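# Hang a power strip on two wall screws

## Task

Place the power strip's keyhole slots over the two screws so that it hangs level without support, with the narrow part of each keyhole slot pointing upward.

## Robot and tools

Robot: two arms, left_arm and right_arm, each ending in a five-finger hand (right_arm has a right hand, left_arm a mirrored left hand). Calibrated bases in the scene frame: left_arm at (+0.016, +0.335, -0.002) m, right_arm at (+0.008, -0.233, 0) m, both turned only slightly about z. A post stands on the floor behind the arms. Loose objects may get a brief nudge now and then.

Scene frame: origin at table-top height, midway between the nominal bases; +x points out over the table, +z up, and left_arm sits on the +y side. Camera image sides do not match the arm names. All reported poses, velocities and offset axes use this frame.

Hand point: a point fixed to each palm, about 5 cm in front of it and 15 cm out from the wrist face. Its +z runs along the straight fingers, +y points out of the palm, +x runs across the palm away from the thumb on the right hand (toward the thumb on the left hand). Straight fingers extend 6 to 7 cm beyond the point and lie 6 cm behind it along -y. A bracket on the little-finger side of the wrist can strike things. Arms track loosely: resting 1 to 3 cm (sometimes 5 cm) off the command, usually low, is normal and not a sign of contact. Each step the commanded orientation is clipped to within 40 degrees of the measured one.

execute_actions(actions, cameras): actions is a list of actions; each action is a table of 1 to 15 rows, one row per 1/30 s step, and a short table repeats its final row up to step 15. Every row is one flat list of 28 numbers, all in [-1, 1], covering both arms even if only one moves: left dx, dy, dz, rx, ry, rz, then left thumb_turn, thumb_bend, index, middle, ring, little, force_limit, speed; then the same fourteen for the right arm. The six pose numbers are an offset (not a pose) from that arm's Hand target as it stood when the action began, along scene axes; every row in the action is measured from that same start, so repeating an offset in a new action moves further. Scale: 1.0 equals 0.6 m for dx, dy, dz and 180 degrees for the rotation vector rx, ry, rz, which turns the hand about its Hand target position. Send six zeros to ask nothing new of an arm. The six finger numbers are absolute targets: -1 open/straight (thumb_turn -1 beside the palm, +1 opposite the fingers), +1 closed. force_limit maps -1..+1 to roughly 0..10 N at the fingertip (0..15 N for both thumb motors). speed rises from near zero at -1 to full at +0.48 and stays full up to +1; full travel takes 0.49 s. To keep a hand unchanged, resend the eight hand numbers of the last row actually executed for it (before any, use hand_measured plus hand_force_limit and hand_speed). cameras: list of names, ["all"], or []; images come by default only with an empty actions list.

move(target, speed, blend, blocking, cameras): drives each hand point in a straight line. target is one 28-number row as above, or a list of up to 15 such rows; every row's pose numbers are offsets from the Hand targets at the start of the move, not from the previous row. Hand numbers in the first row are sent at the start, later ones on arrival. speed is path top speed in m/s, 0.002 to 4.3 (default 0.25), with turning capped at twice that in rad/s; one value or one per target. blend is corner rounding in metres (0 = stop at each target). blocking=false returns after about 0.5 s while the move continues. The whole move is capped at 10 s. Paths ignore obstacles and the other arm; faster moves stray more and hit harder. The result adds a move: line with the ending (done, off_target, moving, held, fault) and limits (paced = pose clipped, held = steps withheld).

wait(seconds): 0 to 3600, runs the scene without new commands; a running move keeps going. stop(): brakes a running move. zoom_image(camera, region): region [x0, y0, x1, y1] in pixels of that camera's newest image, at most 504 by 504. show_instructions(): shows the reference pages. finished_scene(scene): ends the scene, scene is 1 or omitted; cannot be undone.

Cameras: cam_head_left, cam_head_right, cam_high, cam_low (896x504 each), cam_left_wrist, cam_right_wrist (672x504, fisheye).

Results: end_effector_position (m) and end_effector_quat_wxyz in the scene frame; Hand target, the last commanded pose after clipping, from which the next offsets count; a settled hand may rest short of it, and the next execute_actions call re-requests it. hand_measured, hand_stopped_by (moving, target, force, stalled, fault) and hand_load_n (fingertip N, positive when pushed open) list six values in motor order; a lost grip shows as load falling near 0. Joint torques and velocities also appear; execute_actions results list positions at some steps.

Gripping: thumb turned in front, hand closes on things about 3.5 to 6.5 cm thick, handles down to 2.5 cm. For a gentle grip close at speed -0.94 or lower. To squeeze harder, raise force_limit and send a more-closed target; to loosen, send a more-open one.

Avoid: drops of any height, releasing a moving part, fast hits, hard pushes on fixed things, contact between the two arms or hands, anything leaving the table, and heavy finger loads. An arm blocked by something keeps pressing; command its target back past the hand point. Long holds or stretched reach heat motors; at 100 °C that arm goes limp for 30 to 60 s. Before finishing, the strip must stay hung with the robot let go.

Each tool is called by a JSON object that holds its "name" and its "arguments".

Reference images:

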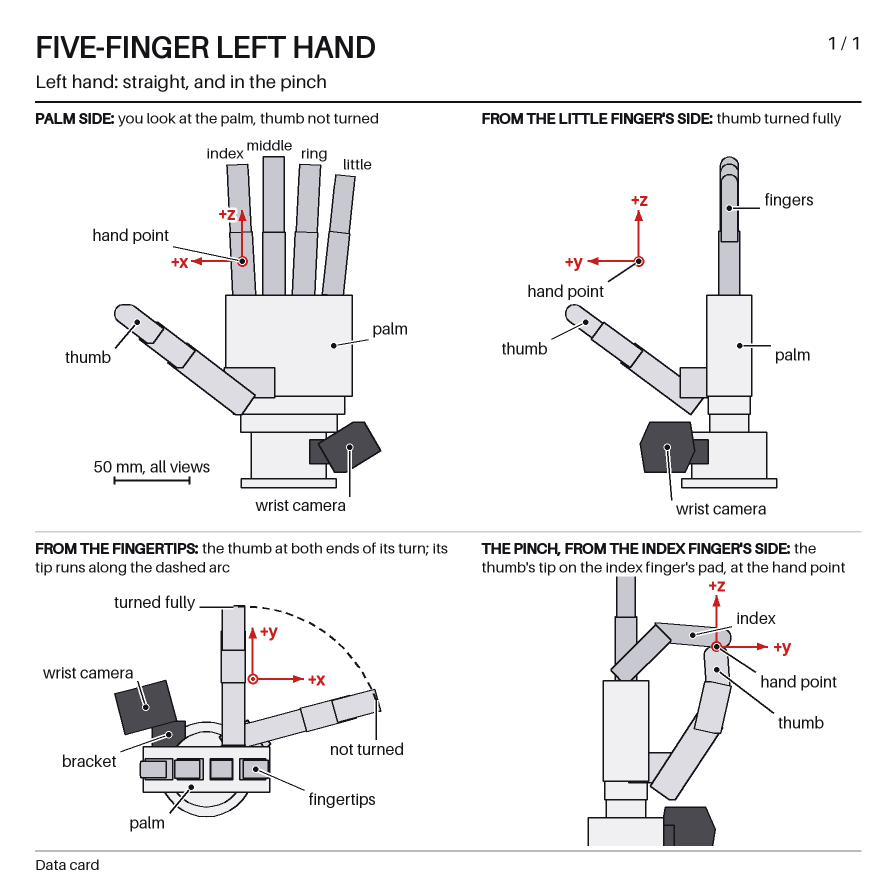

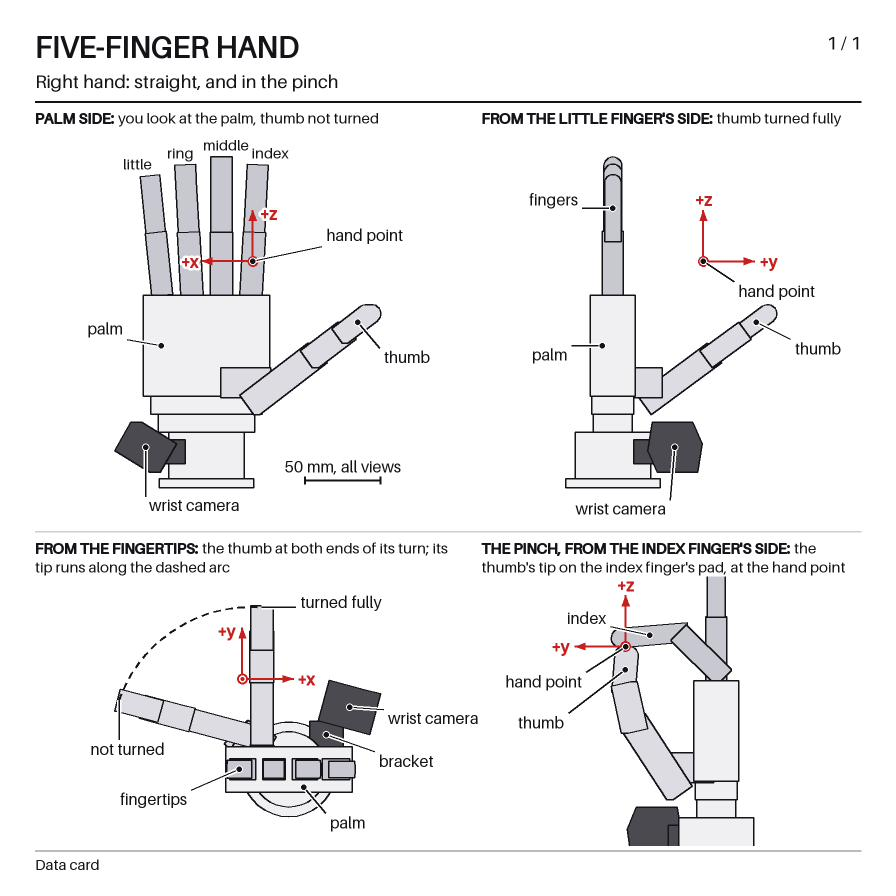

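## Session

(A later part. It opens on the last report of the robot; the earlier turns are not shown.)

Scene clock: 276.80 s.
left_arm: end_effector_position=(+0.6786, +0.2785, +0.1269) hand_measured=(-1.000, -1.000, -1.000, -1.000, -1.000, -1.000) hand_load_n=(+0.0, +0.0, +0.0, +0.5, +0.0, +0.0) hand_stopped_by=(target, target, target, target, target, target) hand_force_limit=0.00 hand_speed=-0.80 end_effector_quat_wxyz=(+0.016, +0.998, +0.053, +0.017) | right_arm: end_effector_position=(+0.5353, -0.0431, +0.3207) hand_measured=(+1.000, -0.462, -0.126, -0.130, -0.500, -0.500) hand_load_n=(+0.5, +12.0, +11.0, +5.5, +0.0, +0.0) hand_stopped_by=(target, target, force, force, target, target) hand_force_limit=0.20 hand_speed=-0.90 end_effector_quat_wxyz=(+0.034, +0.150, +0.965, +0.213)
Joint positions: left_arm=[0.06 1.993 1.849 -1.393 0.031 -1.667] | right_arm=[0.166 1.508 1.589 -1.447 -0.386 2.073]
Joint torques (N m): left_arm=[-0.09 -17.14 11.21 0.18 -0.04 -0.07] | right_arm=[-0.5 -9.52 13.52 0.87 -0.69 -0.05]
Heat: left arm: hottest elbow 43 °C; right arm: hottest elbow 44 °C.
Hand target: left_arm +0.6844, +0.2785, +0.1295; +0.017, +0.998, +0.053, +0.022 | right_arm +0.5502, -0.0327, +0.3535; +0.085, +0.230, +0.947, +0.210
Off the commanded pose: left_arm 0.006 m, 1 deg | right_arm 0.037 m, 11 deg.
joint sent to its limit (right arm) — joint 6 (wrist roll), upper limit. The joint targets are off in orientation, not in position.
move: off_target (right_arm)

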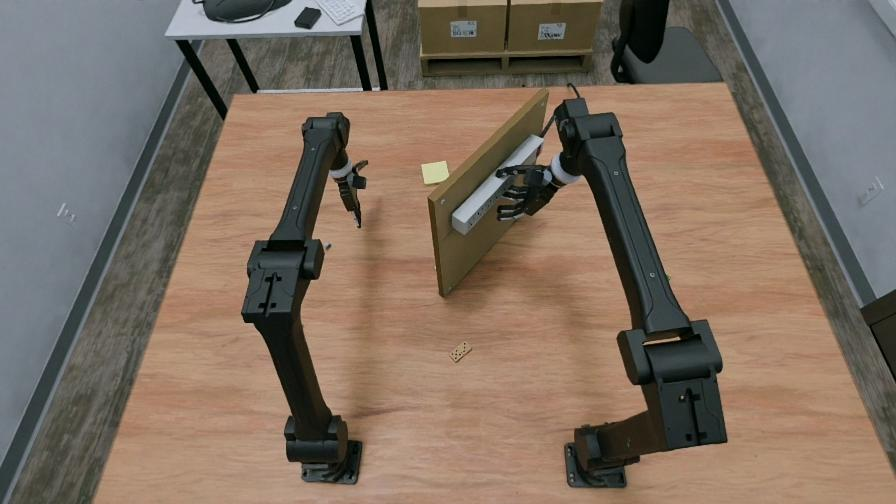

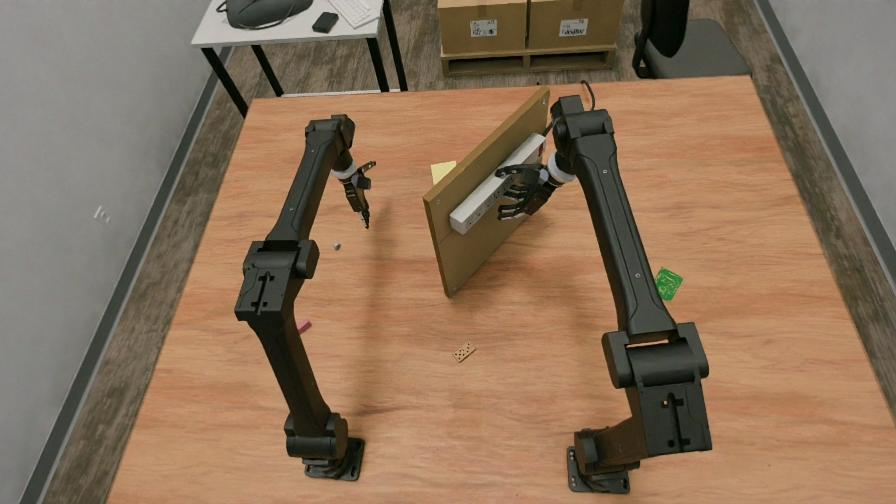

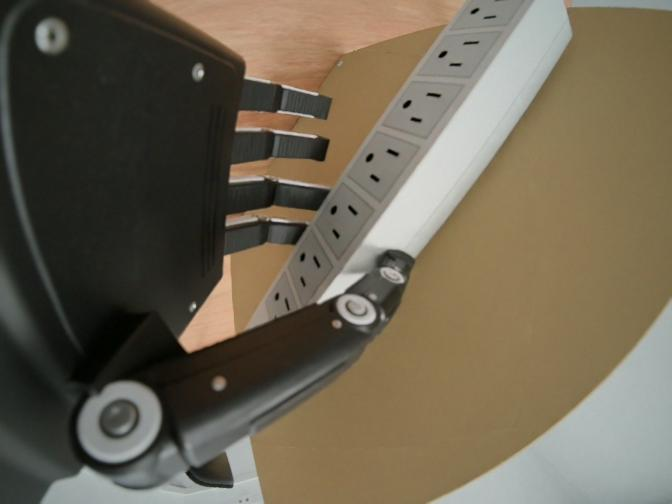

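{"name": "move", "arguments": {"target": [[0,0,0,0,0,0,-1,-1,-1,-1,-1,-1,0,-0.8,-0.0233,-0.0167,0,0,0,0,1,-0.46,0.05,0.1,-0.5,-0.5,0.2,-0.9],[0,0,0,0,0,0,-1,-1,-1,-1,-1,-1,0,-0.8,-0.0233,-0.0167,-0.0433,0,0,0,1,-0.46,0.05,0.1,-0.5,-0.5,0.2,-0.9]], "speed": 0.05, "cameras": ["cam_head_left", "cam_head_right"]}}

{"name": "zoom_image", "arguments": {"camera": "cam_head_left", "region": [430, 190, 490, 250]}}

{"name": "zoom_image", "arguments": {"camera": "cam_head_left", "region": [500, 120, 560, 180]}}

Scene clock: 283.87 s.
left_arm: end_effector_position=(+0.6786, +0.2785, +0.1269) hand_measured=(-1.000, -1.000, -1.000, -1.000, -1.000, -1.000) hand_load_n=(+0.0, +0.0, +0.5, -0.5, +0.0, +0.0) hand_stopped_by=(target, target, target, target, target, target) hand_force_limit=0.00 hand_speed=-0.80 end_effector_quat_wxyz=(+0.016, +0.998, +0.053, +0.017) | right_arm: end_effector_position=(+0.5376, -0.0439, +0.3132) hand_measured=(+1.000, -0.462, -0.126, -0.130, -0.500, -0.500) hand_load_n=(+0.5, +11.5, +11.0, +5.0, +0.0, +0.0) hand_stopped_by=(target, target, force, force, target, target) hand_force_limit=0.20 hand_speed=-0.90 end_effector_quat_wxyz=(+0.043, +0.149, +0.965, +0.213)
Joint positions: left_arm=[0.06 1.993 1.849 -1.393 0.031 -1.667] | right_arm=[0.166 1.501 1.558 -1.405 -0.38 2.073]
Joint torques (N m): left_arm=[-0.32 -17.03 11.17 0.21 -0.04 -0.08] | right_arm=[-1.14 -12.16 7.82 1.69 -0.73 -0.06]
Heat: left arm: hottest elbow 43 °C; right arm: hottest elbow 45 °C.
Hand target: left_arm +0.6844, +0.2785, +0.1295; +0.017, +0.998, +0.053, +0.022 | right_arm +0.5363, -0.0427, +0.3274; +0.085, +0.230, +0.947, +0.210
Off the commanded pose: left_arm 0.006 m, 1 deg | right_arm 0.014 m, 11 deg.
joint sent to its limit (right arm) — joint 6 (wrist roll), upper limit. The joint targets are off in orientation, not in position.
move: off_target (right_arm)

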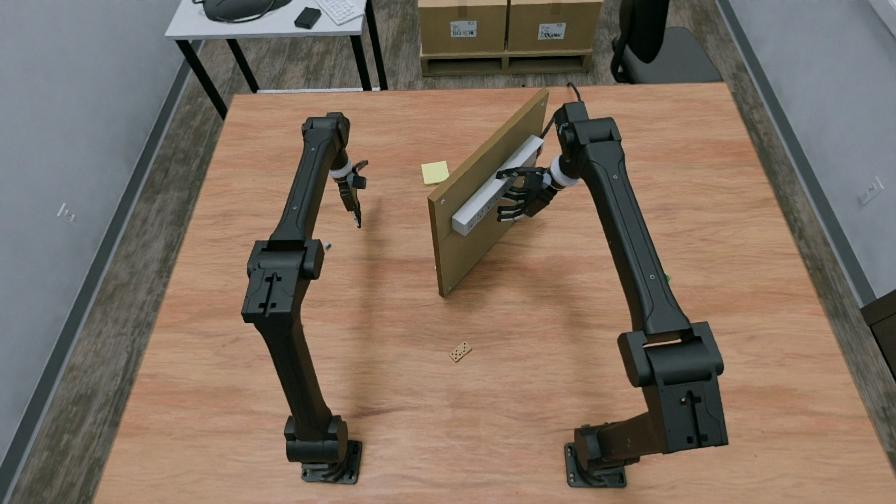

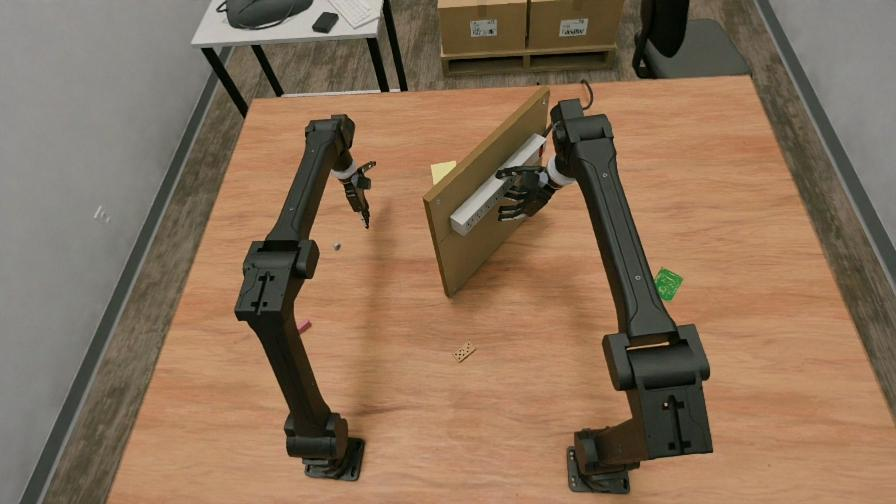

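Scaled by 8.400 from the camera's image (finer frame: 1280x720).

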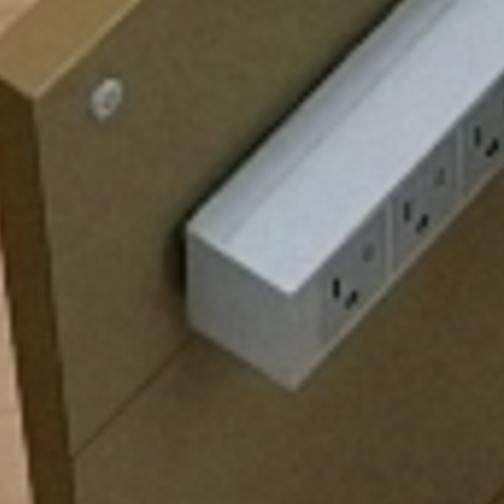

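Scaled by 8.400 from the camera's image (finer frame: 1280x720).

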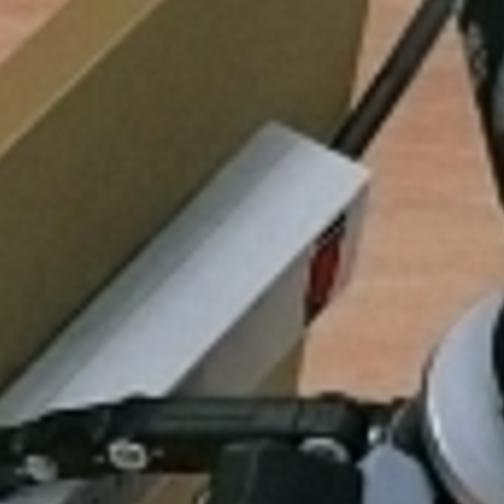

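{"name": "move", "arguments": {"target": [0,0,0,0,0,0,-1,-1,-1,-1,-1,-1,0,-0.8,-0.0265,-0.0245,0,0,0,0,1,-0.46,0.05,0.1,-0.5,-0.5,0.2,-0.9], "speed": 0.05, "cameras": ["cam_head_left"]}}

{"name": "zoom_image", "arguments": {"camera": "cam_head_left", "region": [430, 190, 490, 250]}}

{"name": "zoom_image", "arguments": {"camera": "cam_head_left", "region": [500, 120, 560, 180]}}

Scene clock: 286.50 s.
left_arm: end_effector_position=(+0.6786, +0.2785, +0.1269) hand_measured=(-1.000, -1.000, -1.000, -1.000, -1.000, -1.000) hand_load_n=(+0.0, +0.0, +0.0, +0.0, +0.0, +0.0) hand_stopped_by=(target, target, target, target, target, target) hand_force_limit=0.00 hand_speed=-0.80 end_effector_quat_wxyz=(+0.016, +0.998, +0.053, +0.017) | right_arm: end_effector_position=(+0.5218, -0.0551, +0.3104) hand_measured=(+1.000, -0.462, -0.126, -0.130, -0.500, -0.500) hand_load_n=(+2.5, +11.5, +12.0, +5.0, +0.0, +0.0) hand_stopped_by=(target, target, force, force, target, target) hand_force_limit=0.20 hand_speed=-0.90 end_effector_quat_wxyz=(+0.043, +0.157, +0.964, +0.211)
Joint positions: left_arm=[0.06 1.993 1.849 -1.393 0.031 -1.667] | right_arm=[0.15 1.453 1.5 -1.399 -0.379 2.073]
Joint torques (N m): left_arm=[-0.56 -17.2 11.17 0.24 -0.03 -0.08] | right_arm=[-1.79 -11.75 7.91 1.58 -0.79 -0.05]
Heat: left arm: hottest elbow 43 °C; right arm: hottest elbow 45 °C.
Hand target: left_arm +0.6844, +0.2785, +0.1295; +0.017, +0.998, +0.053, +0.022 | right_arm +0.5204, -0.0575, +0.3273; +0.084, +0.230, +0.947, +0.210
Off the commanded pose: left_arm 0.006 m, 1 deg | right_arm 0.017 m, 10 deg.
joint sent to its limit (right arm) — joint 6 (wrist roll), upper limit. The joint targets are off in orientation, not in position.
move: off_target (right_arm)

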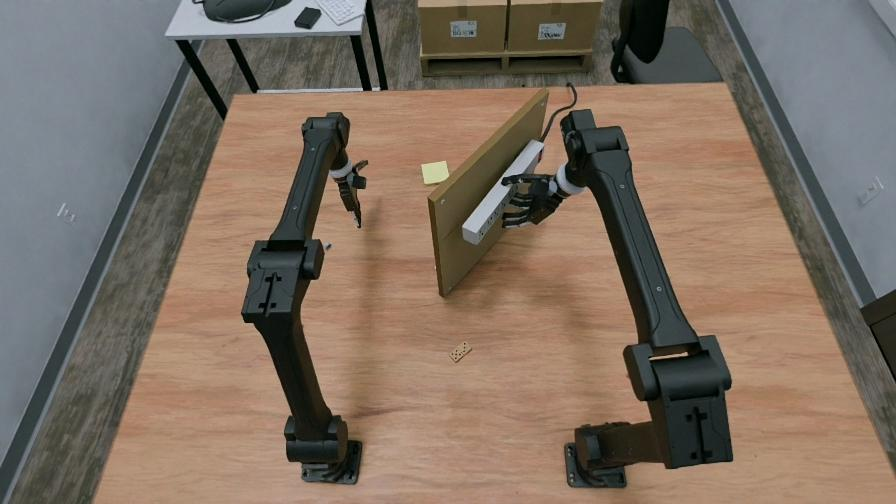

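Scaled by 8.400 from the camera's image (finer frame: 1280x720).

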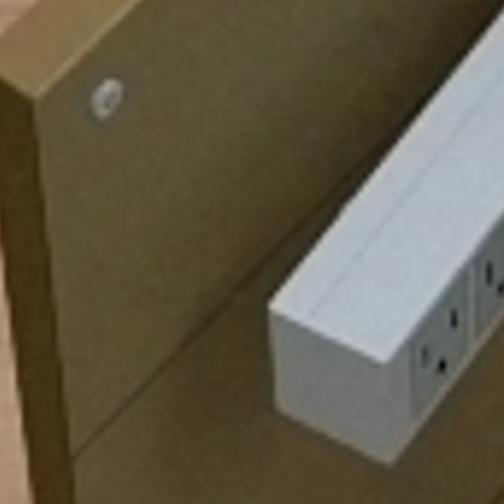

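Scaled by 8.400 from the camera's image (finer frame: 1280x720).

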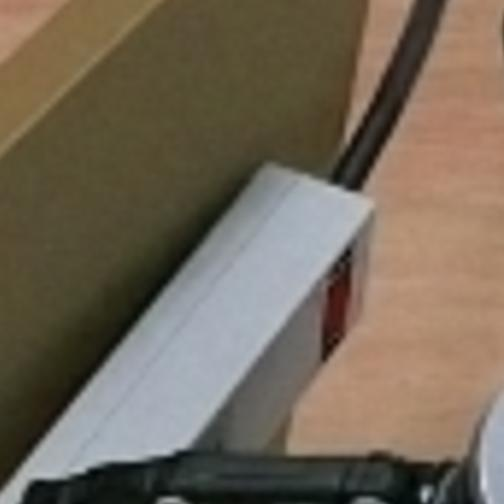

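{"name": "move", "arguments": {"target": [0,0,0,0,0,0,-1,-1,-1,-1,-1,-1,0,-0.8,0,0,-0.05,0,0,0,1,-0.46,0.05,0.1,-0.5,-0.5,0.2,-0.9], "speed": 0.05, "cameras": ["cam_head_left"]}}

{"name": "zoom_image", "arguments": {"camera": "cam_head_left", "region": [430, 190, 490, 250]}}

{"name": "zoom_image", "arguments": {"camera": "cam_head_left", "region": [500, 120, 560, 180]}}

Scene clock: 289.97 s.
left_arm: end_effector_position=(+0.6786, +0.2785, +0.1269) hand_measured=(-1.000, -1.000, -1.000, -1.000, -1.000, -1.000) hand_load_n=(+0.0, +0.0, +0.0, +0.0, +0.0, +0.0) hand_stopped_by=(target, target, target, target, target, target) hand_force_limit=0.00 hand_speed=-0.80 end_effector_quat_wxyz=(+0.016, +0.998, +0.053, +0.017) | right_arm: end_effector_position=(+0.5210, -0.0554, +0.2810) hand_measured=(+1.000, -0.462, -0.126, -0.130, -0.500, -0.500) hand_load_n=(+2.0, +11.5, +12.0, +5.0, +0.0, +0.0) hand_stopped_by=(target, target, force, force, target, target) hand_force_limit=0.20 hand_speed=-0.90 end_effector_quat_wxyz=(+0.044, +0.157, +0.964, +0.212)
Joint positions: left_arm=[0.06 1.993 1.849 -1.393 0.031 -1.667] | right_arm=[0.149 1.449 1.419 -1.32 -0.379 2.073]
Joint torques (N m): left_arm=[-0.56 -17.38 11.19 0.21 -0.02 -0.07] | right_arm=[-1.73 -11.75 7.91 1.58 -0.79 -0.06]
Heat: left arm: hottest elbow 43 °C; right arm: hottest elbow 44 °C.
Hand target: left_arm +0.6844, +0.2785, +0.1295; +0.017, +0.998, +0.053, +0.022 | right_arm +0.5205, -0.0576, +0.2975; +0.085, +0.230, +0.947, +0.210
Off the commanded pose: left_arm 0.006 m, 1 deg | right_arm 0.016 m, 10 deg.
joint sent to its limit (right arm) — joint 6 (wrist roll), upper limit. The joint targets are off in orientation, not in position.
move: off_target (right_arm)

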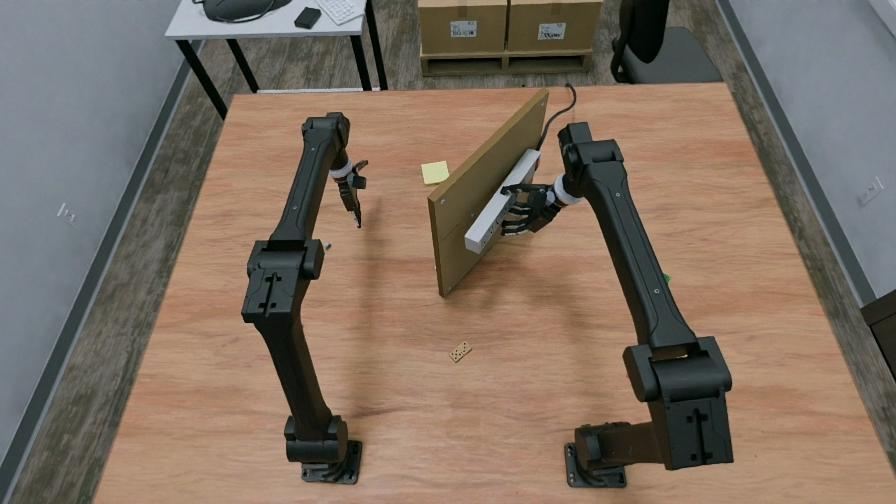

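Scaled by 8.400 from the camera's image (finer frame: 1280x720).

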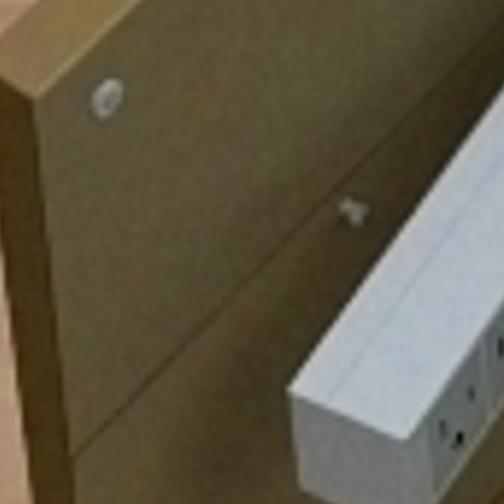

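Scaled by 8.400 from the camera's image (finer frame: 1280x720).

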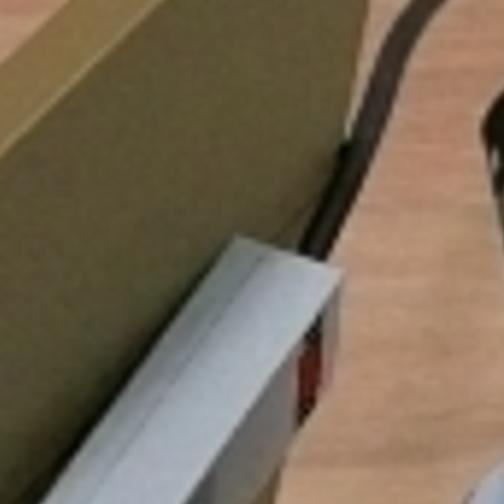

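{"name": "move", "arguments": {"target": [[0,0,0,0,0,0,-1,-1,-1,-1,-1,-1,0,-0.8,0,0,0.05,0,0,0,1,-0.46,0.05,0.1,-0.5,-0.5,0.2,-0.9],[0,0,0,0,0,0,-1,-1,-1,-1,-1,-1,0,-0.8,0,0,0.01,0,0,0,1,-0.46,0.05,0.1,-0.5,-0.5,0.2,-0.9]], "speed": 0.05}}

Scene clock: 294.67 s.
left_arm: end_effector_position=(+0.6786, +0.2785, +0.1269) hand_measured=(-1.000, -1.000, -1.000, -1.000, -1.000, -1.000) hand_load_n=(+0.0, +0.0, +0.0, +0.0, +0.0, +0.0) hand_stopped_by=(target, target, target, target, target, target) hand_force_limit=0.00 hand_speed=-0.80 end_effector_quat_wxyz=(+0.016, +0.998, +0.053, +0.017) | right_arm: end_effector_position=(+0.5172, -0.0570, +0.2827) hand_measured=(+1.000, -0.462, -0.126, -0.130, -0.500, -0.500) hand_load_n=(+2.5, +11.5, +11.5, +5.0, +0.5, +0.0) hand_stopped_by=(target, target, force, force, target, target) hand_force_limit=0.20 hand_speed=-0.90 end_effector_quat_wxyz=(+0.040, +0.159, +0.964, +0.211)
Joint positions: left_arm=[0.06 1.993 1.849 -1.393 0.031 -1.667] | right_arm=[0.147 1.443 1.419 -1.335 -0.381 2.073]
Joint torques (N m): left_arm=[-0.56 -17.03 11.19 0.25 -0.04 -0.09] | right_arm=[-1.49 -11.05 8.94 1.55 -0.75 -0.05]
Heat: left arm: hottest elbow 43 °C; right arm: hottest elbow 44 °C.
Hand target: left_arm +0.6844, +0.2785, +0.1295; +0.017, +0.998, +0.053, +0.022 | right_arm +0.5204, -0.0574, +0.3034; +0.085, +0.230, +0.947, +0.210
Off the commanded pose: left_arm 0.006 m, 1 deg | right_arm 0.021 m, 10 deg.
joint sent to its limit (right arm) — joint 6 (wrist roll), upper limit. The joint targets are off in orientation, not in position.
move: off_target (right_arm)

{"name": "move", "arguments": {"target": [[0,0,0,0,0,0,-1,-1,-1,-1,-1,-1,0,-0.8,0,0,0.05,0,0,0,1,-0.46,0.05,0.1,-0.5,-0.5,0.2,-0.9],[0,0,0,0,0,0,-1,-1,-1,-1,-1,-1,0,-0.8,0.0083,0.01,0.008,0,0,0,1,-0.46,0.05,0.1,-0.5,-0.5,0.2,-0.9]], "speed": 0.05}}

Scene clock: 299.33 s.
left_arm: end_effector_position=(+0.6786, +0.2785, +0.1269) hand_measured=(-1.000, -1.000, -1.000, -1.000, -1.000, -1.000) hand_load_n=(+0.0, +0.0, +0.0, +0.0, +0.0, +0.0) hand_stopped_by=(target, target, target, target, target, target) hand_force_limit=0.00 hand_speed=-0.80 end_effector_quat_wxyz=(+0.016, +0.998, +0.053, +0.017) | right_arm: end_effector_position=(+0.5163, -0.0572, +0.2860) hand_measured=(+1.000, -0.462, -0.126, -0.130, -0.500, -0.500) hand_load_n=(+3.0, +11.5, +12.5, +5.0, +0.0, +0.5) hand_stopped_by=(target, target, force, force, target, target) hand_force_limit=0.20 hand_speed=-0.90 end_effector_quat_wxyz=(+0.038, +0.160, +0.964, +0.211)
Joint positions: left_arm=[0.06 1.993 1.849 -1.393 0.031 -1.667] | right_arm=[0.146 1.442 1.427 -1.347 -0.381 2.073]
Joint torques (N m): left_arm=[-0.32 -17.2 11.19 0.18 -0.04 -0.08] | right_arm=[-0.85 -9.82 10.43 1.59 -0.81 -0.06]
Heat: left arm: hottest elbow 43 °C; right arm: hottest elbow 45 °C.
Hand target: left_arm +0.6844, +0.2785, +0.1295; +0.017, +0.998, +0.053, +0.022 | right_arm +0.5254, -0.0515, +0.3081; +0.085, +0.230, +0.947, +0.210
Off the commanded pose: left_arm 0.006 m, 1 deg | right_arm 0.025 m, 10 deg.
joint sent to its limit (right arm) — joint 6 (wrist roll), upper limit. The joint targets are off in orientation, not in position.
move: off_target (right_arm)

{"name": "move", "arguments": {"target": [0,0,0,0,0,0,-1,-1,-1,-1,-1,-1,0,-0.8,0.0317,0.0383,0.002,0,0,0,1,-0.46,0.05,0.1,-0.5,-0.5,0.2,-0.9], "speed": 0.03, "cameras": ["cam_head_left","cam_head_right"]}}

{"name": "zoom_image", "arguments": {"camera": "cam_head_left", "region": [430, 190, 490, 250]}}

{"name": "zoom_image", "arguments": {"camera": "cam_head_left", "region": [500, 120, 560, 180]}}

Scene clock: 302.93 s.
left_arm: end_effector_position=(+0.6786, +0.2785, +0.1269) hand_measured=(-1.000, -1.000, -1.000, -1.000, -1.000, -1.000) hand_load_n=(+0.0, -0.5, +0.0, +0.0, +0.0, +0.0) hand_stopped_by=(target, target, target, target, target, target) hand_force_limit=0.00 hand_speed=-0.80 end_effector_quat_wxyz=(+0.016, +0.998, +0.053, +0.017) | right_arm: end_effector_position=(+0.5230, -0.0427, +0.2732) hand_measured=(+1.000, -0.462, -0.126, -0.130, -0.500, -0.500) hand_load_n=(+1.5, +11.5, +11.5, +5.0, +0.0, +0.0) hand_stopped_by=(target, target, force, force, target, target) hand_force_limit=0.20 hand_speed=-0.90 end_effector_quat_wxyz=(+0.025, +0.150, +0.966, +0.209)
Joint positions: left_arm=[0.06 1.993 1.849 -1.393 0.031 -1.667] | right_arm=[0.171 1.486 1.446 -1.345 -0.383 2.073]
Joint torques (N m): left_arm=[-0.26 -17.32 11.14 0.29 -0.01 -0.08] | right_arm=[-0.26 -9.41 13.76 1.4 -1 -0.04]
Heat: left arm: hottest elbow 44 °C; right arm: hottest elbow 45 °C.
Hand target: left_arm +0.6844, +0.2785, +0.1295; +0.017, +0.998, +0.053, +0.022 | right_arm +0.5444, -0.0284, +0.3096; +0.085, +0.230, +0.947, +0.210
Off the commanded pose: left_arm 0.006 m, 1 deg | right_arm 0.044 m, 12 deg.
joint sent to its limit (right arm) — joint 6 (wrist roll), upper limit. The joint targets are off in position and orientation.
move: off_target (right_arm)

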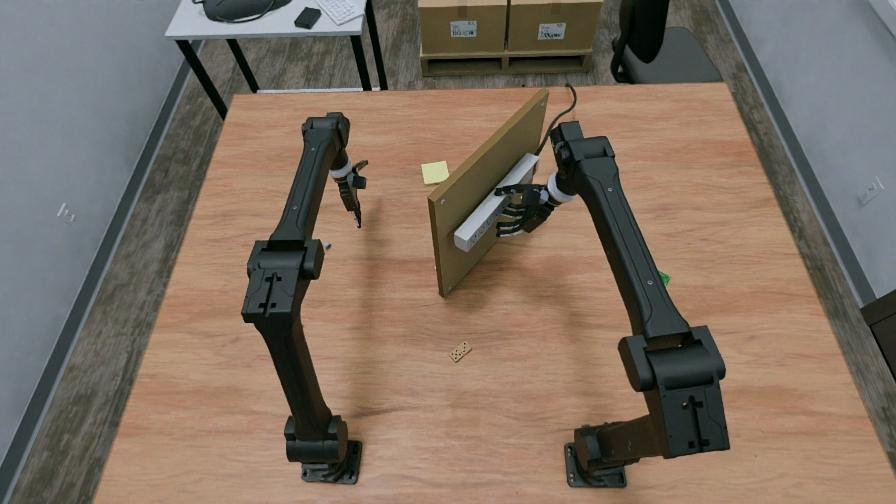

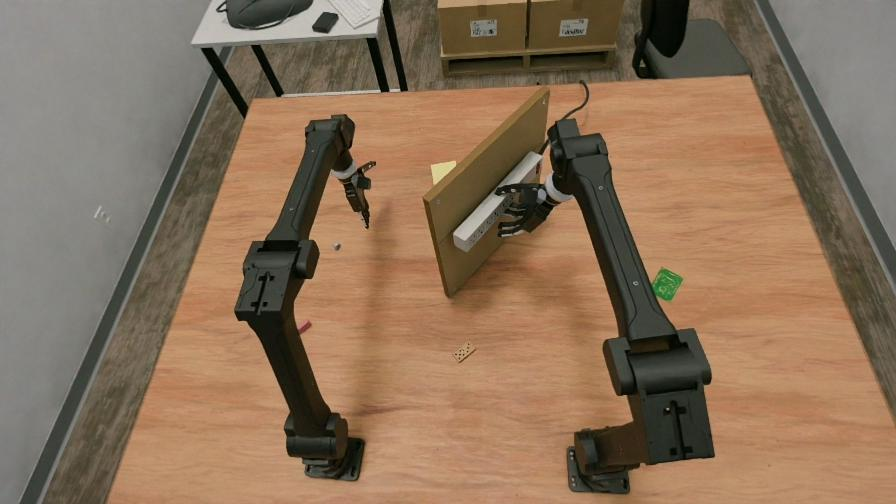

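Scaled by 8.400 from the camera's image (finer frame: 1280x720).

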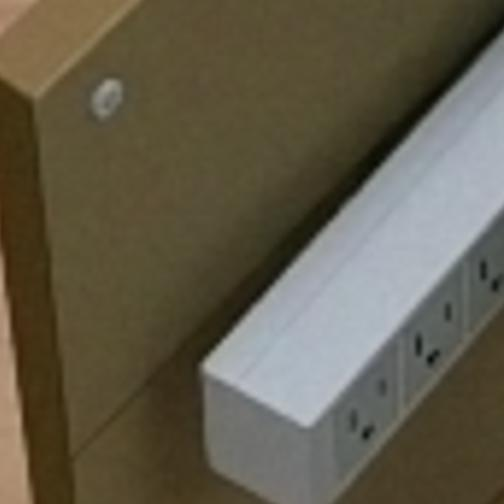

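Scaled by 8.400 from the camera's image (finer frame: 1280x720).

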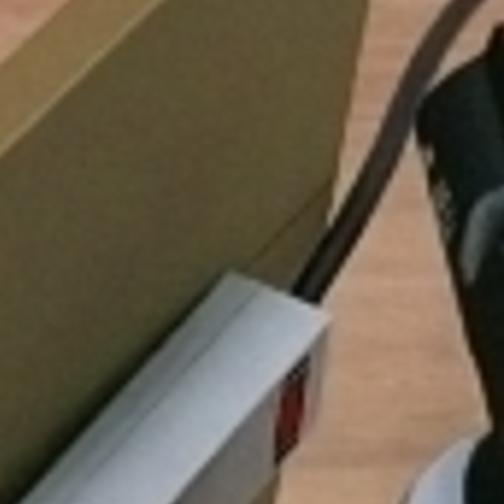

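{"name": "move", "arguments": {"target": [0,0,0,0,0,0,-1,-1,-1,-1,-1,-1,0,-0.8,-0.0062,-0.0208,0.0235,0,0,0,1,-0.46,0.05,0.1,-0.5,-0.5,0.2,-0.9], "speed": 0.03}}

Scene clock: 307.07 s.
left_arm: end_effector_position=(+0.6786, +0.2785, +0.1269) hand_measured=(-1.000, -1.000, -1.000, -1.000, -1.000, -1.000) hand_load_n=(+0.0, +0.0, +0.0, +0.0, +0.0, +0.0) hand_stopped_by=(target, target, target, target, target, target) hand_force_limit=0.00 hand_speed=-0.80 end_effector_quat_wxyz=(+0.016, +0.998, +0.053, +0.017) | right_arm: end_effector_position=(+0.5230, -0.0435, +0.2797) hand_measured=(+1.000, -0.462, -0.126, -0.130, -0.500, -0.500) hand_load_n=(+2.5, +11.5, +12.5, +5.0, +0.0, +0.0) hand_stopped_by=(target, target, force, force, target, target) hand_force_limit=0.20 hand_speed=-0.90 end_effector_quat_wxyz=(+0.024, +0.151, +0.966, +0.209)
Joint positions: left_arm=[0.06 1.993 1.849 -1.393 0.031 -1.667] | right_arm=[0.17 1.486 1.463 -1.365 -0.383 2.073]
Joint torques (N m): left_arm=[-0.38 -17.32 11.19 0.18 -0.03 -0.06] | right_arm=[-1.32 -10.58 13.68 0.73 -0.88 -0.05]
Heat: left arm: hottest elbow 44 °C; right arm: hottest elbow 45 °C.
Hand target: left_arm +0.6844, +0.2785, +0.1295; +0.017, +0.998, +0.053, +0.022 | right_arm +0.5406, -0.0409, +0.3236; +0.085, +0.230, +0.947, +0.210
Off the commanded pose: left_arm 0.006 m, 1 deg | right_arm 0.048 m, 12 deg.
joint sent to its limit (right arm) — joint 6 (wrist roll), upper limit. The joint targets are off in orientation, not in position.
move: off_target (right_arm)

{"name": "move", "arguments": {"target": [[0,0,0,0,0,0,-1,-1,-1,-1,-1,-1,0,-0.8,-0.035,-0.035,0,0,0,0,1,-0.46,0.05,0.1,-0.5,-0.5,0.2,-0.9],[0,0,0,0,0,0,-1,-1,-1,-1,-1,-1,0,-0.8,-0.035,-0.035,-0.04,0,0,0,1,-0.46,0.05,0.1,-0.5,-0.5,0.2,-0.9],[0,0,0,0,0,0,-1,-1,-1,-1,-1,-1,0,-0.8,-0.035,-0.035,0,0,0,0,1,-0.46,0.05,0.1,-0.5,-0.5,0.2,-0.9]], "speed": 0.05}}

Scene clock: 313.97 s.
left_arm: end_effector_position=(+0.6786, +0.2785, +0.1269) hand_measured=(-1.000, -1.000, -1.000, -1.000, -1.000, -1.000) hand_load_n=(+0.0, -0.5, +0.5, +0.0, +0.0, +0.0) hand_stopped_by=(target, target, target, target, target, target) hand_force_limit=0.00 hand_speed=-0.80 end_effector_quat_wxyz=(+0.016, +0.998, +0.053, +0.017) | right_arm: end_effector_position=(+0.5121, -0.0613, +0.2819) hand_measured=(+1.000, -0.462, -0.126, -0.130, -0.500, -0.500) hand_load_n=(+2.0, +11.5, +12.0, +5.0, +0.0, +0.0) hand_stopped_by=(target, target, force, force, target, target) hand_force_limit=0.20 hand_speed=-0.90 end_effector_quat_wxyz=(+0.031, +0.165, +0.964, +0.207)
Joint positions: left_arm=[0.06 1.993 1.849 -1.393 0.031 -1.667] | right_arm=[0.14 1.439 1.419 -1.36 -0.38 2.073]
Joint torques (N m): left_arm=[-0.44 -17.38 11.23 0.24 -0.02 -0.07] | right_arm=[-1.73 -11.46 11.89 0.55 -0.92 -0.04]
Heat: left arm: hottest elbow 44 °C; right arm: hottest elbow 45 °C.
Hand target: left_arm +0.6844, +0.2785, +0.1295; +0.017, +0.998, +0.053, +0.022 | right_arm +0.5197, -0.0619, +0.3236; +0.085, +0.230, +0.947, +0.210
Off the commanded pose: left_arm 0.006 m, 1 deg | right_arm 0.042 m, 10 deg.
joint sent to its limit (right arm) — joint 6 (wrist roll), upper limit. The joint targets are off in orientation, not in position.
move: off_target (right_arm)

{"name": "move", "arguments": {"target": [0,0,0,0,0,0,-1,-1,-1,-1,-1,-1,0,-0.8,0.03,0.035,0.008,0,0,0,1,-0.46,0.05,0.1,-0.5,-0.5,0.2,-0.9], "speed": 0.03}}

Scene clock: 317.17 s.
left_arm: end_effector_position=(+0.6786, +0.2785, +0.1269) hand_measured=(-1.000, -1.000, -1.000, -1.000, -1.000, -1.000) hand_load_n=(+0.0, +0.0, +0.0, +0.0, +0.0, +0.0) hand_stopped_by=(target, target, target, target, target, target) hand_force_limit=0.00 hand_speed=-0.80 end_effector_quat_wxyz=(+0.016, +0.998, +0.053, +0.017) | right_arm: end_effector_position=(+0.5217, -0.0531, +0.2919) hand_measured=(+1.000, -0.462, -0.126, -0.130, -0.500, -0.500) hand_load_n=(+2.5, +11.5, +12.0, +5.5, +0.0, +0.0) hand_stopped_by=(target, target, force, force, target, target) hand_force_limit=0.20 hand_speed=-0.90 end_effector_quat_wxyz=(+0.034, +0.158, +0.964, +0.210)
Joint positions: left_arm=[0.06 1.993 1.849 -1.393 0.031 -1.667] | right_arm=[0.153 1.464 1.469 -1.375 -0.381 2.073]
Joint torques (N m): left_arm=[-0.32 -16.91 11.28 0.17 -0.01 -0.07] | right_arm=[-0.15 -9.11 13.72 0.72 -0.97 -0.06]
Heat: left arm: hottest elbow 44 °C; right arm: hottest elbow 45 °C.
Hand target: left_arm +0.6844, +0.2785, +0.1295; +0.017, +0.998, +0.053, +0.022 | right_arm +0.5376, -0.0409, +0.3283; +0.085, +0.230, +0.947, +0.210
Off the commanded pose: left_arm 0.006 m, 1 deg | right_arm 0.042 m, 10 deg.
joint sent to its limit (right arm) — joint 6 (wrist roll), upper limit. The joint targets are off in orientation, not in position.
move: off_target (right_arm)

{"name": "move", "arguments": {"target": [0,0,0,0,0,0,-1,-1,-1,-1,-1,-1,0,-0.8,0.0149,0.018,0,0,0,0,1,-0.46,0.05,0.1,-0.5,-0.5,0.2,-0.9], "speed": 0.03, "cameras": ["cam_head_left","cam_head_right"]}}

{"name": "zoom_image", "arguments": {"camera": "cam_head_left", "region": [430, 190, 490, 250]}}

{"name": "zoom_image", "arguments": {"camera": "cam_head_left", "region": [500, 120, 560, 180]}}

Scene clock: 321.23 s.
left_arm: end_effector_position=(+0.6786, +0.2785, +0.1269) hand_measured=(-1.000, -1.000, -1.000, -1.000, -1.000, -1.000) hand_load_n=(+0.0, +0.0, +0.0, +0.0, +0.0, +0.0) hand_stopped_by=(target, target, target, target, target, target) hand_force_limit=0.00 hand_speed=-0.80 end_effector_quat_wxyz=(+0.016, +0.998, +0.053, +0.017) | right_arm: end_effector_position=(+0.5291, -0.0445, +0.2916) hand_measured=(+1.000, -0.462, -0.126, -0.130, -0.500, -0.500) hand_load_n=(+2.5, +11.5, +12.0, +5.0, +0.0, +0.0) hand_stopped_by=(target, target, force, force, target, target) hand_force_limit=0.20 hand_speed=-0.90 end_effector_quat_wxyz=(+0.030, +0.151, +0.966, +0.209)
Joint positions: left_arm=[0.06 1.993 1.849 -1.393 0.031 -1.667] | right_arm=[0.167 1.493 1.5 -1.382 -0.381 2.073]
Joint torques (N m): left_arm=[-0.21 -17.2 11.26 0.24 -0.02 -0.07] | right_arm=[-0.09 -9.41 13.9 0.91 -0.98 -0.04]
Heat: left arm: hottest elbow 44 °C; right arm: hottest elbow 46 °C.
Hand target: left_arm +0.6844, +0.2785, +0.1295; +0.017, +0.998, +0.053, +0.022 | right_arm +0.5466, -0.0302, +0.3283; +0.085, +0.230, +0.947, +0.210
Off the commanded pose: left_arm 0.006 m, 1 deg | right_arm 0.043 m, 11 deg.
joint sent to its limit (right arm) — joint 6 (wrist roll), upper limit. The joint targets are off in orientation, not in position.
move: off_target (right_arm)

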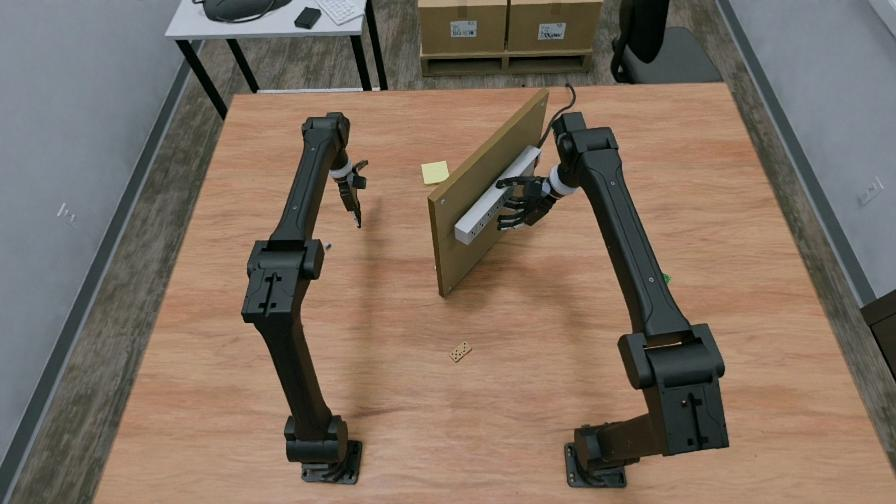

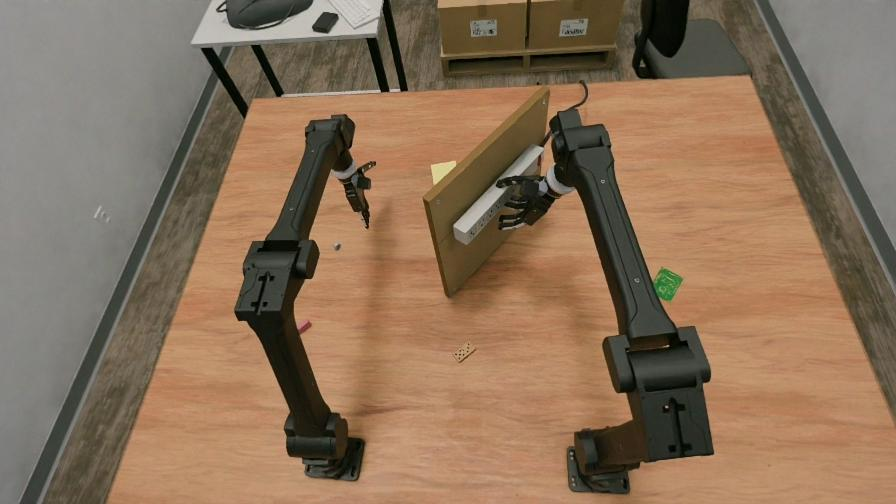

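Scaled by 8.400 from the camera's image (finer frame: 1280x720).

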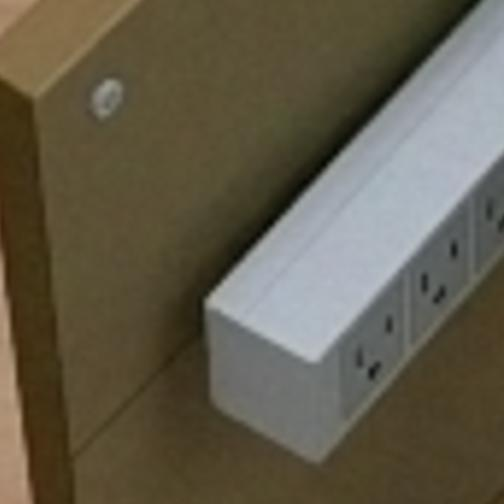

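Scaled by 8.400 from the camera's image (finer frame: 1280x720).

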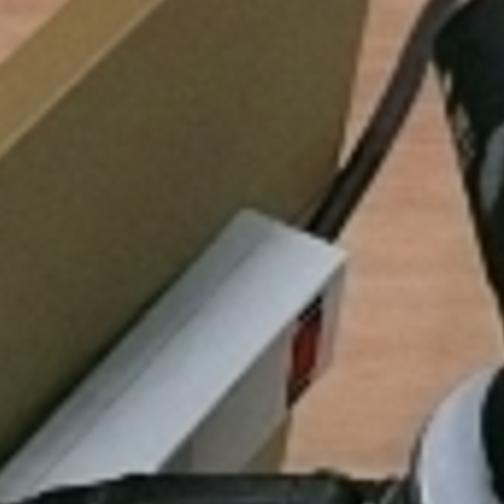

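{"name": "move", "arguments": {"target": [0,0,0,0,0,0,-1,-1,-1,-1,-1,-1,0,-0.8,0.0064,0.0077,-0.02,0,0,0,1,-0.46,0.05,0.1,-0.5,-0.5,0.2,-0.9], "speed": 0.02}}

Scene clock: 327.33 s.
left_arm: end_effector_position=(+0.6786, +0.2785, +0.1269) hand_measured=(-1.000, -1.000, -1.000, -1.000, -1.000, -1.000) hand_load_n=(+0.0, +0.0, +0.0, +0.0, +0.0, +0.0) hand_stopped_by=(target, target, target, target, target, target) hand_force_limit=0.00 hand_speed=-0.80 end_effector_quat_wxyz=(+0.016, +0.998, +0.053, +0.017) | right_arm: end_effector_position=(+0.5307, -0.0408, +0.2888) hand_measured=(+1.000, -0.462, -0.126, -0.130, -0.500, -0.500) hand_load_n=(+1.0, +12.0, +10.5, +5.0, +0.5, +0.0) hand_stopped_by=(target, target, force, force, target, target) hand_force_limit=0.20 hand_speed=-0.90 end_effector_quat_wxyz=(+0.030, +0.148, +0.966, +0.210)
Joint positions: left_arm=[0.06 1.993 1.849 -1.393 0.031 -1.667] | right_arm=[0.173 1.5 1.5 -1.375 -0.381 2.073]
Joint torques (N m): left_arm=[-0.32 -17.32 11.22 0.24 -0.03 -0.06] | right_arm=[0.03 -8.76 12.92 1.78 -0.98 -0.06]
Heat: left arm: hottest elbow 44 °C; right arm: hottest elbow 47 °C.
Hand target: left_arm +0.6844, +0.2785, +0.1295; +0.017, +0.998, +0.053, +0.022 | right_arm +0.5505, -0.0255, +0.3163; +0.085, +0.230, +0.947, +0.210
Off the commanded pose: left_arm 0.006 m, 1 deg | right_arm 0.037 m, 11 deg.
joint sent to its limit (right arm) — joint 6 (wrist roll), upper limit. The joint targets are off in orientation, not in position.
move: off_target (right_arm)

{"name": "move", "arguments": {"target": [0,0,0,0,0,0,-1,-1,-1,-1,-1,-1,0,-0.8,0,0,-0.015,0,0,0,1,-0.46,0.05,0.1,-0.5,-0.5,0.2,-0.9], "speed": 0.02, "cameras": ["cam_head_left","cam_head_right"]}}

{"name": "zoom_image", "arguments": {"camera": "cam_head_left", "region": [430, 190, 490, 250]}}

{"name": "zoom_image", "arguments": {"camera": "cam_head_left", "region": [500, 120, 560, 180]}}

Scene clock: 333.33 s.
left_arm: end_effector_position=(+0.6786, +0.2785, +0.1269) hand_measured=(-1.000, -1.000, -1.000, -1.000, -1.000, -1.000) hand_load_n=(+0.0, +0.0, +0.0, +0.0, +0.0, +0.0) hand_stopped_by=(target, target, target, target, target, target) hand_force_limit=0.00 hand_speed=-0.80 end_effector_quat_wxyz=(+0.016, +0.998, +0.053, +0.017) | right_arm: end_effector_position=(+0.5324, -0.0389, +0.2887) hand_measured=(+1.000, -0.462, -0.126, -0.130, -0.500, -0.500) hand_load_n=(+1.5, +12.0, +11.0, +5.0, +0.0, +0.0) hand_stopped_by=(target, target, force, force, target, target) hand_force_limit=0.20 hand_speed=-0.90 end_effector_quat_wxyz=(+0.033, +0.146, +0.966, +0.211)
Joint positions: left_arm=[0.06 1.993 1.849 -1.393 0.031 -1.667] | right_arm=[0.175 1.502 1.5 -1.366 -0.382 2.073]
Joint torques (N m): left_arm=[-0.5 -17.26 11.3 0.24 -0.04 -0.07] | right_arm=[-0.21 -8.82 11.51 2.28 -0.86 -0.05]
Heat: left arm: hottest elbow 44 °C; right arm: hottest elbow 47 °C.
Hand target: left_arm +0.6844, +0.2785, +0.1295; +0.017, +0.998, +0.053, +0.022 | right_arm +0.5505, -0.0255, +0.3072; +0.085, +0.230, +0.947, +0.210
Off the commanded pose: left_arm 0.006 m, 1 deg | right_arm 0.029 m, 12 deg.
joint sent to its limit (right arm) — joint 6 (wrist roll), upper limit. The joint targets are off in orientation, not in position.
move: off_target (right_arm)

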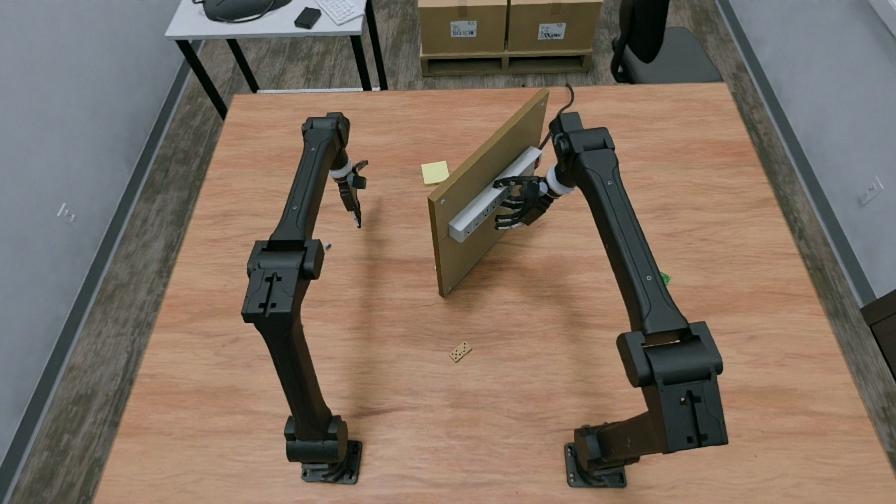

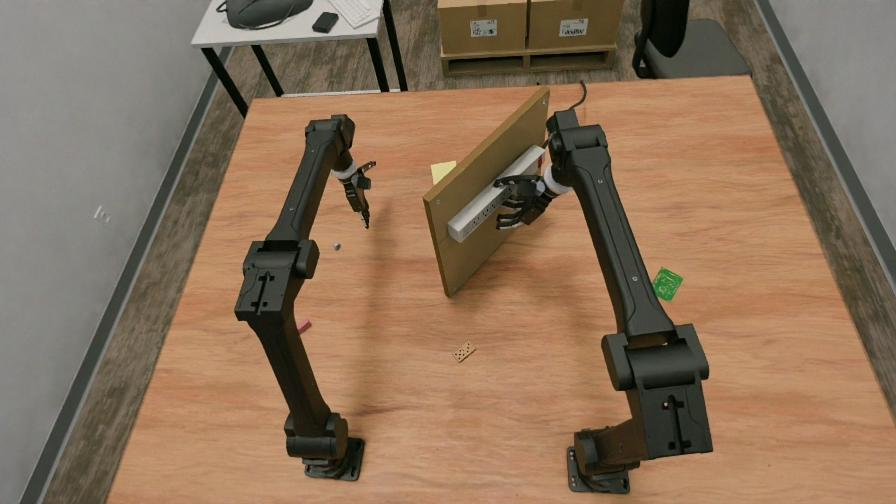

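Scaled by 8.400 from the camera's image (finer frame: 1280x720).

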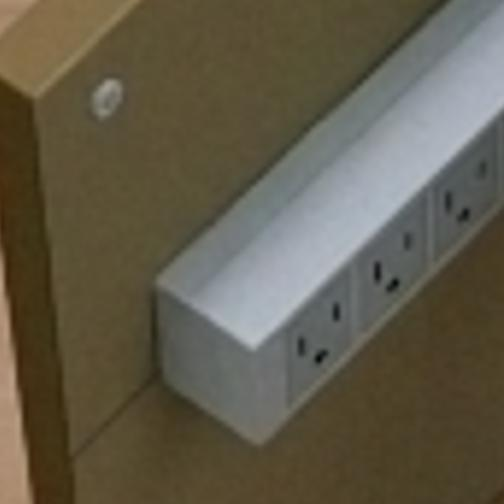

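Scaled by 8.400 from the camera's image (finer frame: 1280x720).

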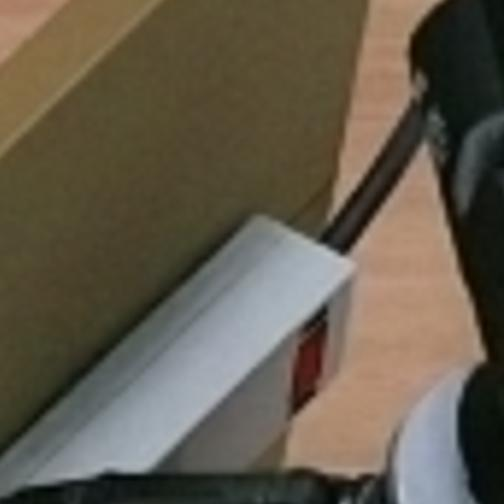

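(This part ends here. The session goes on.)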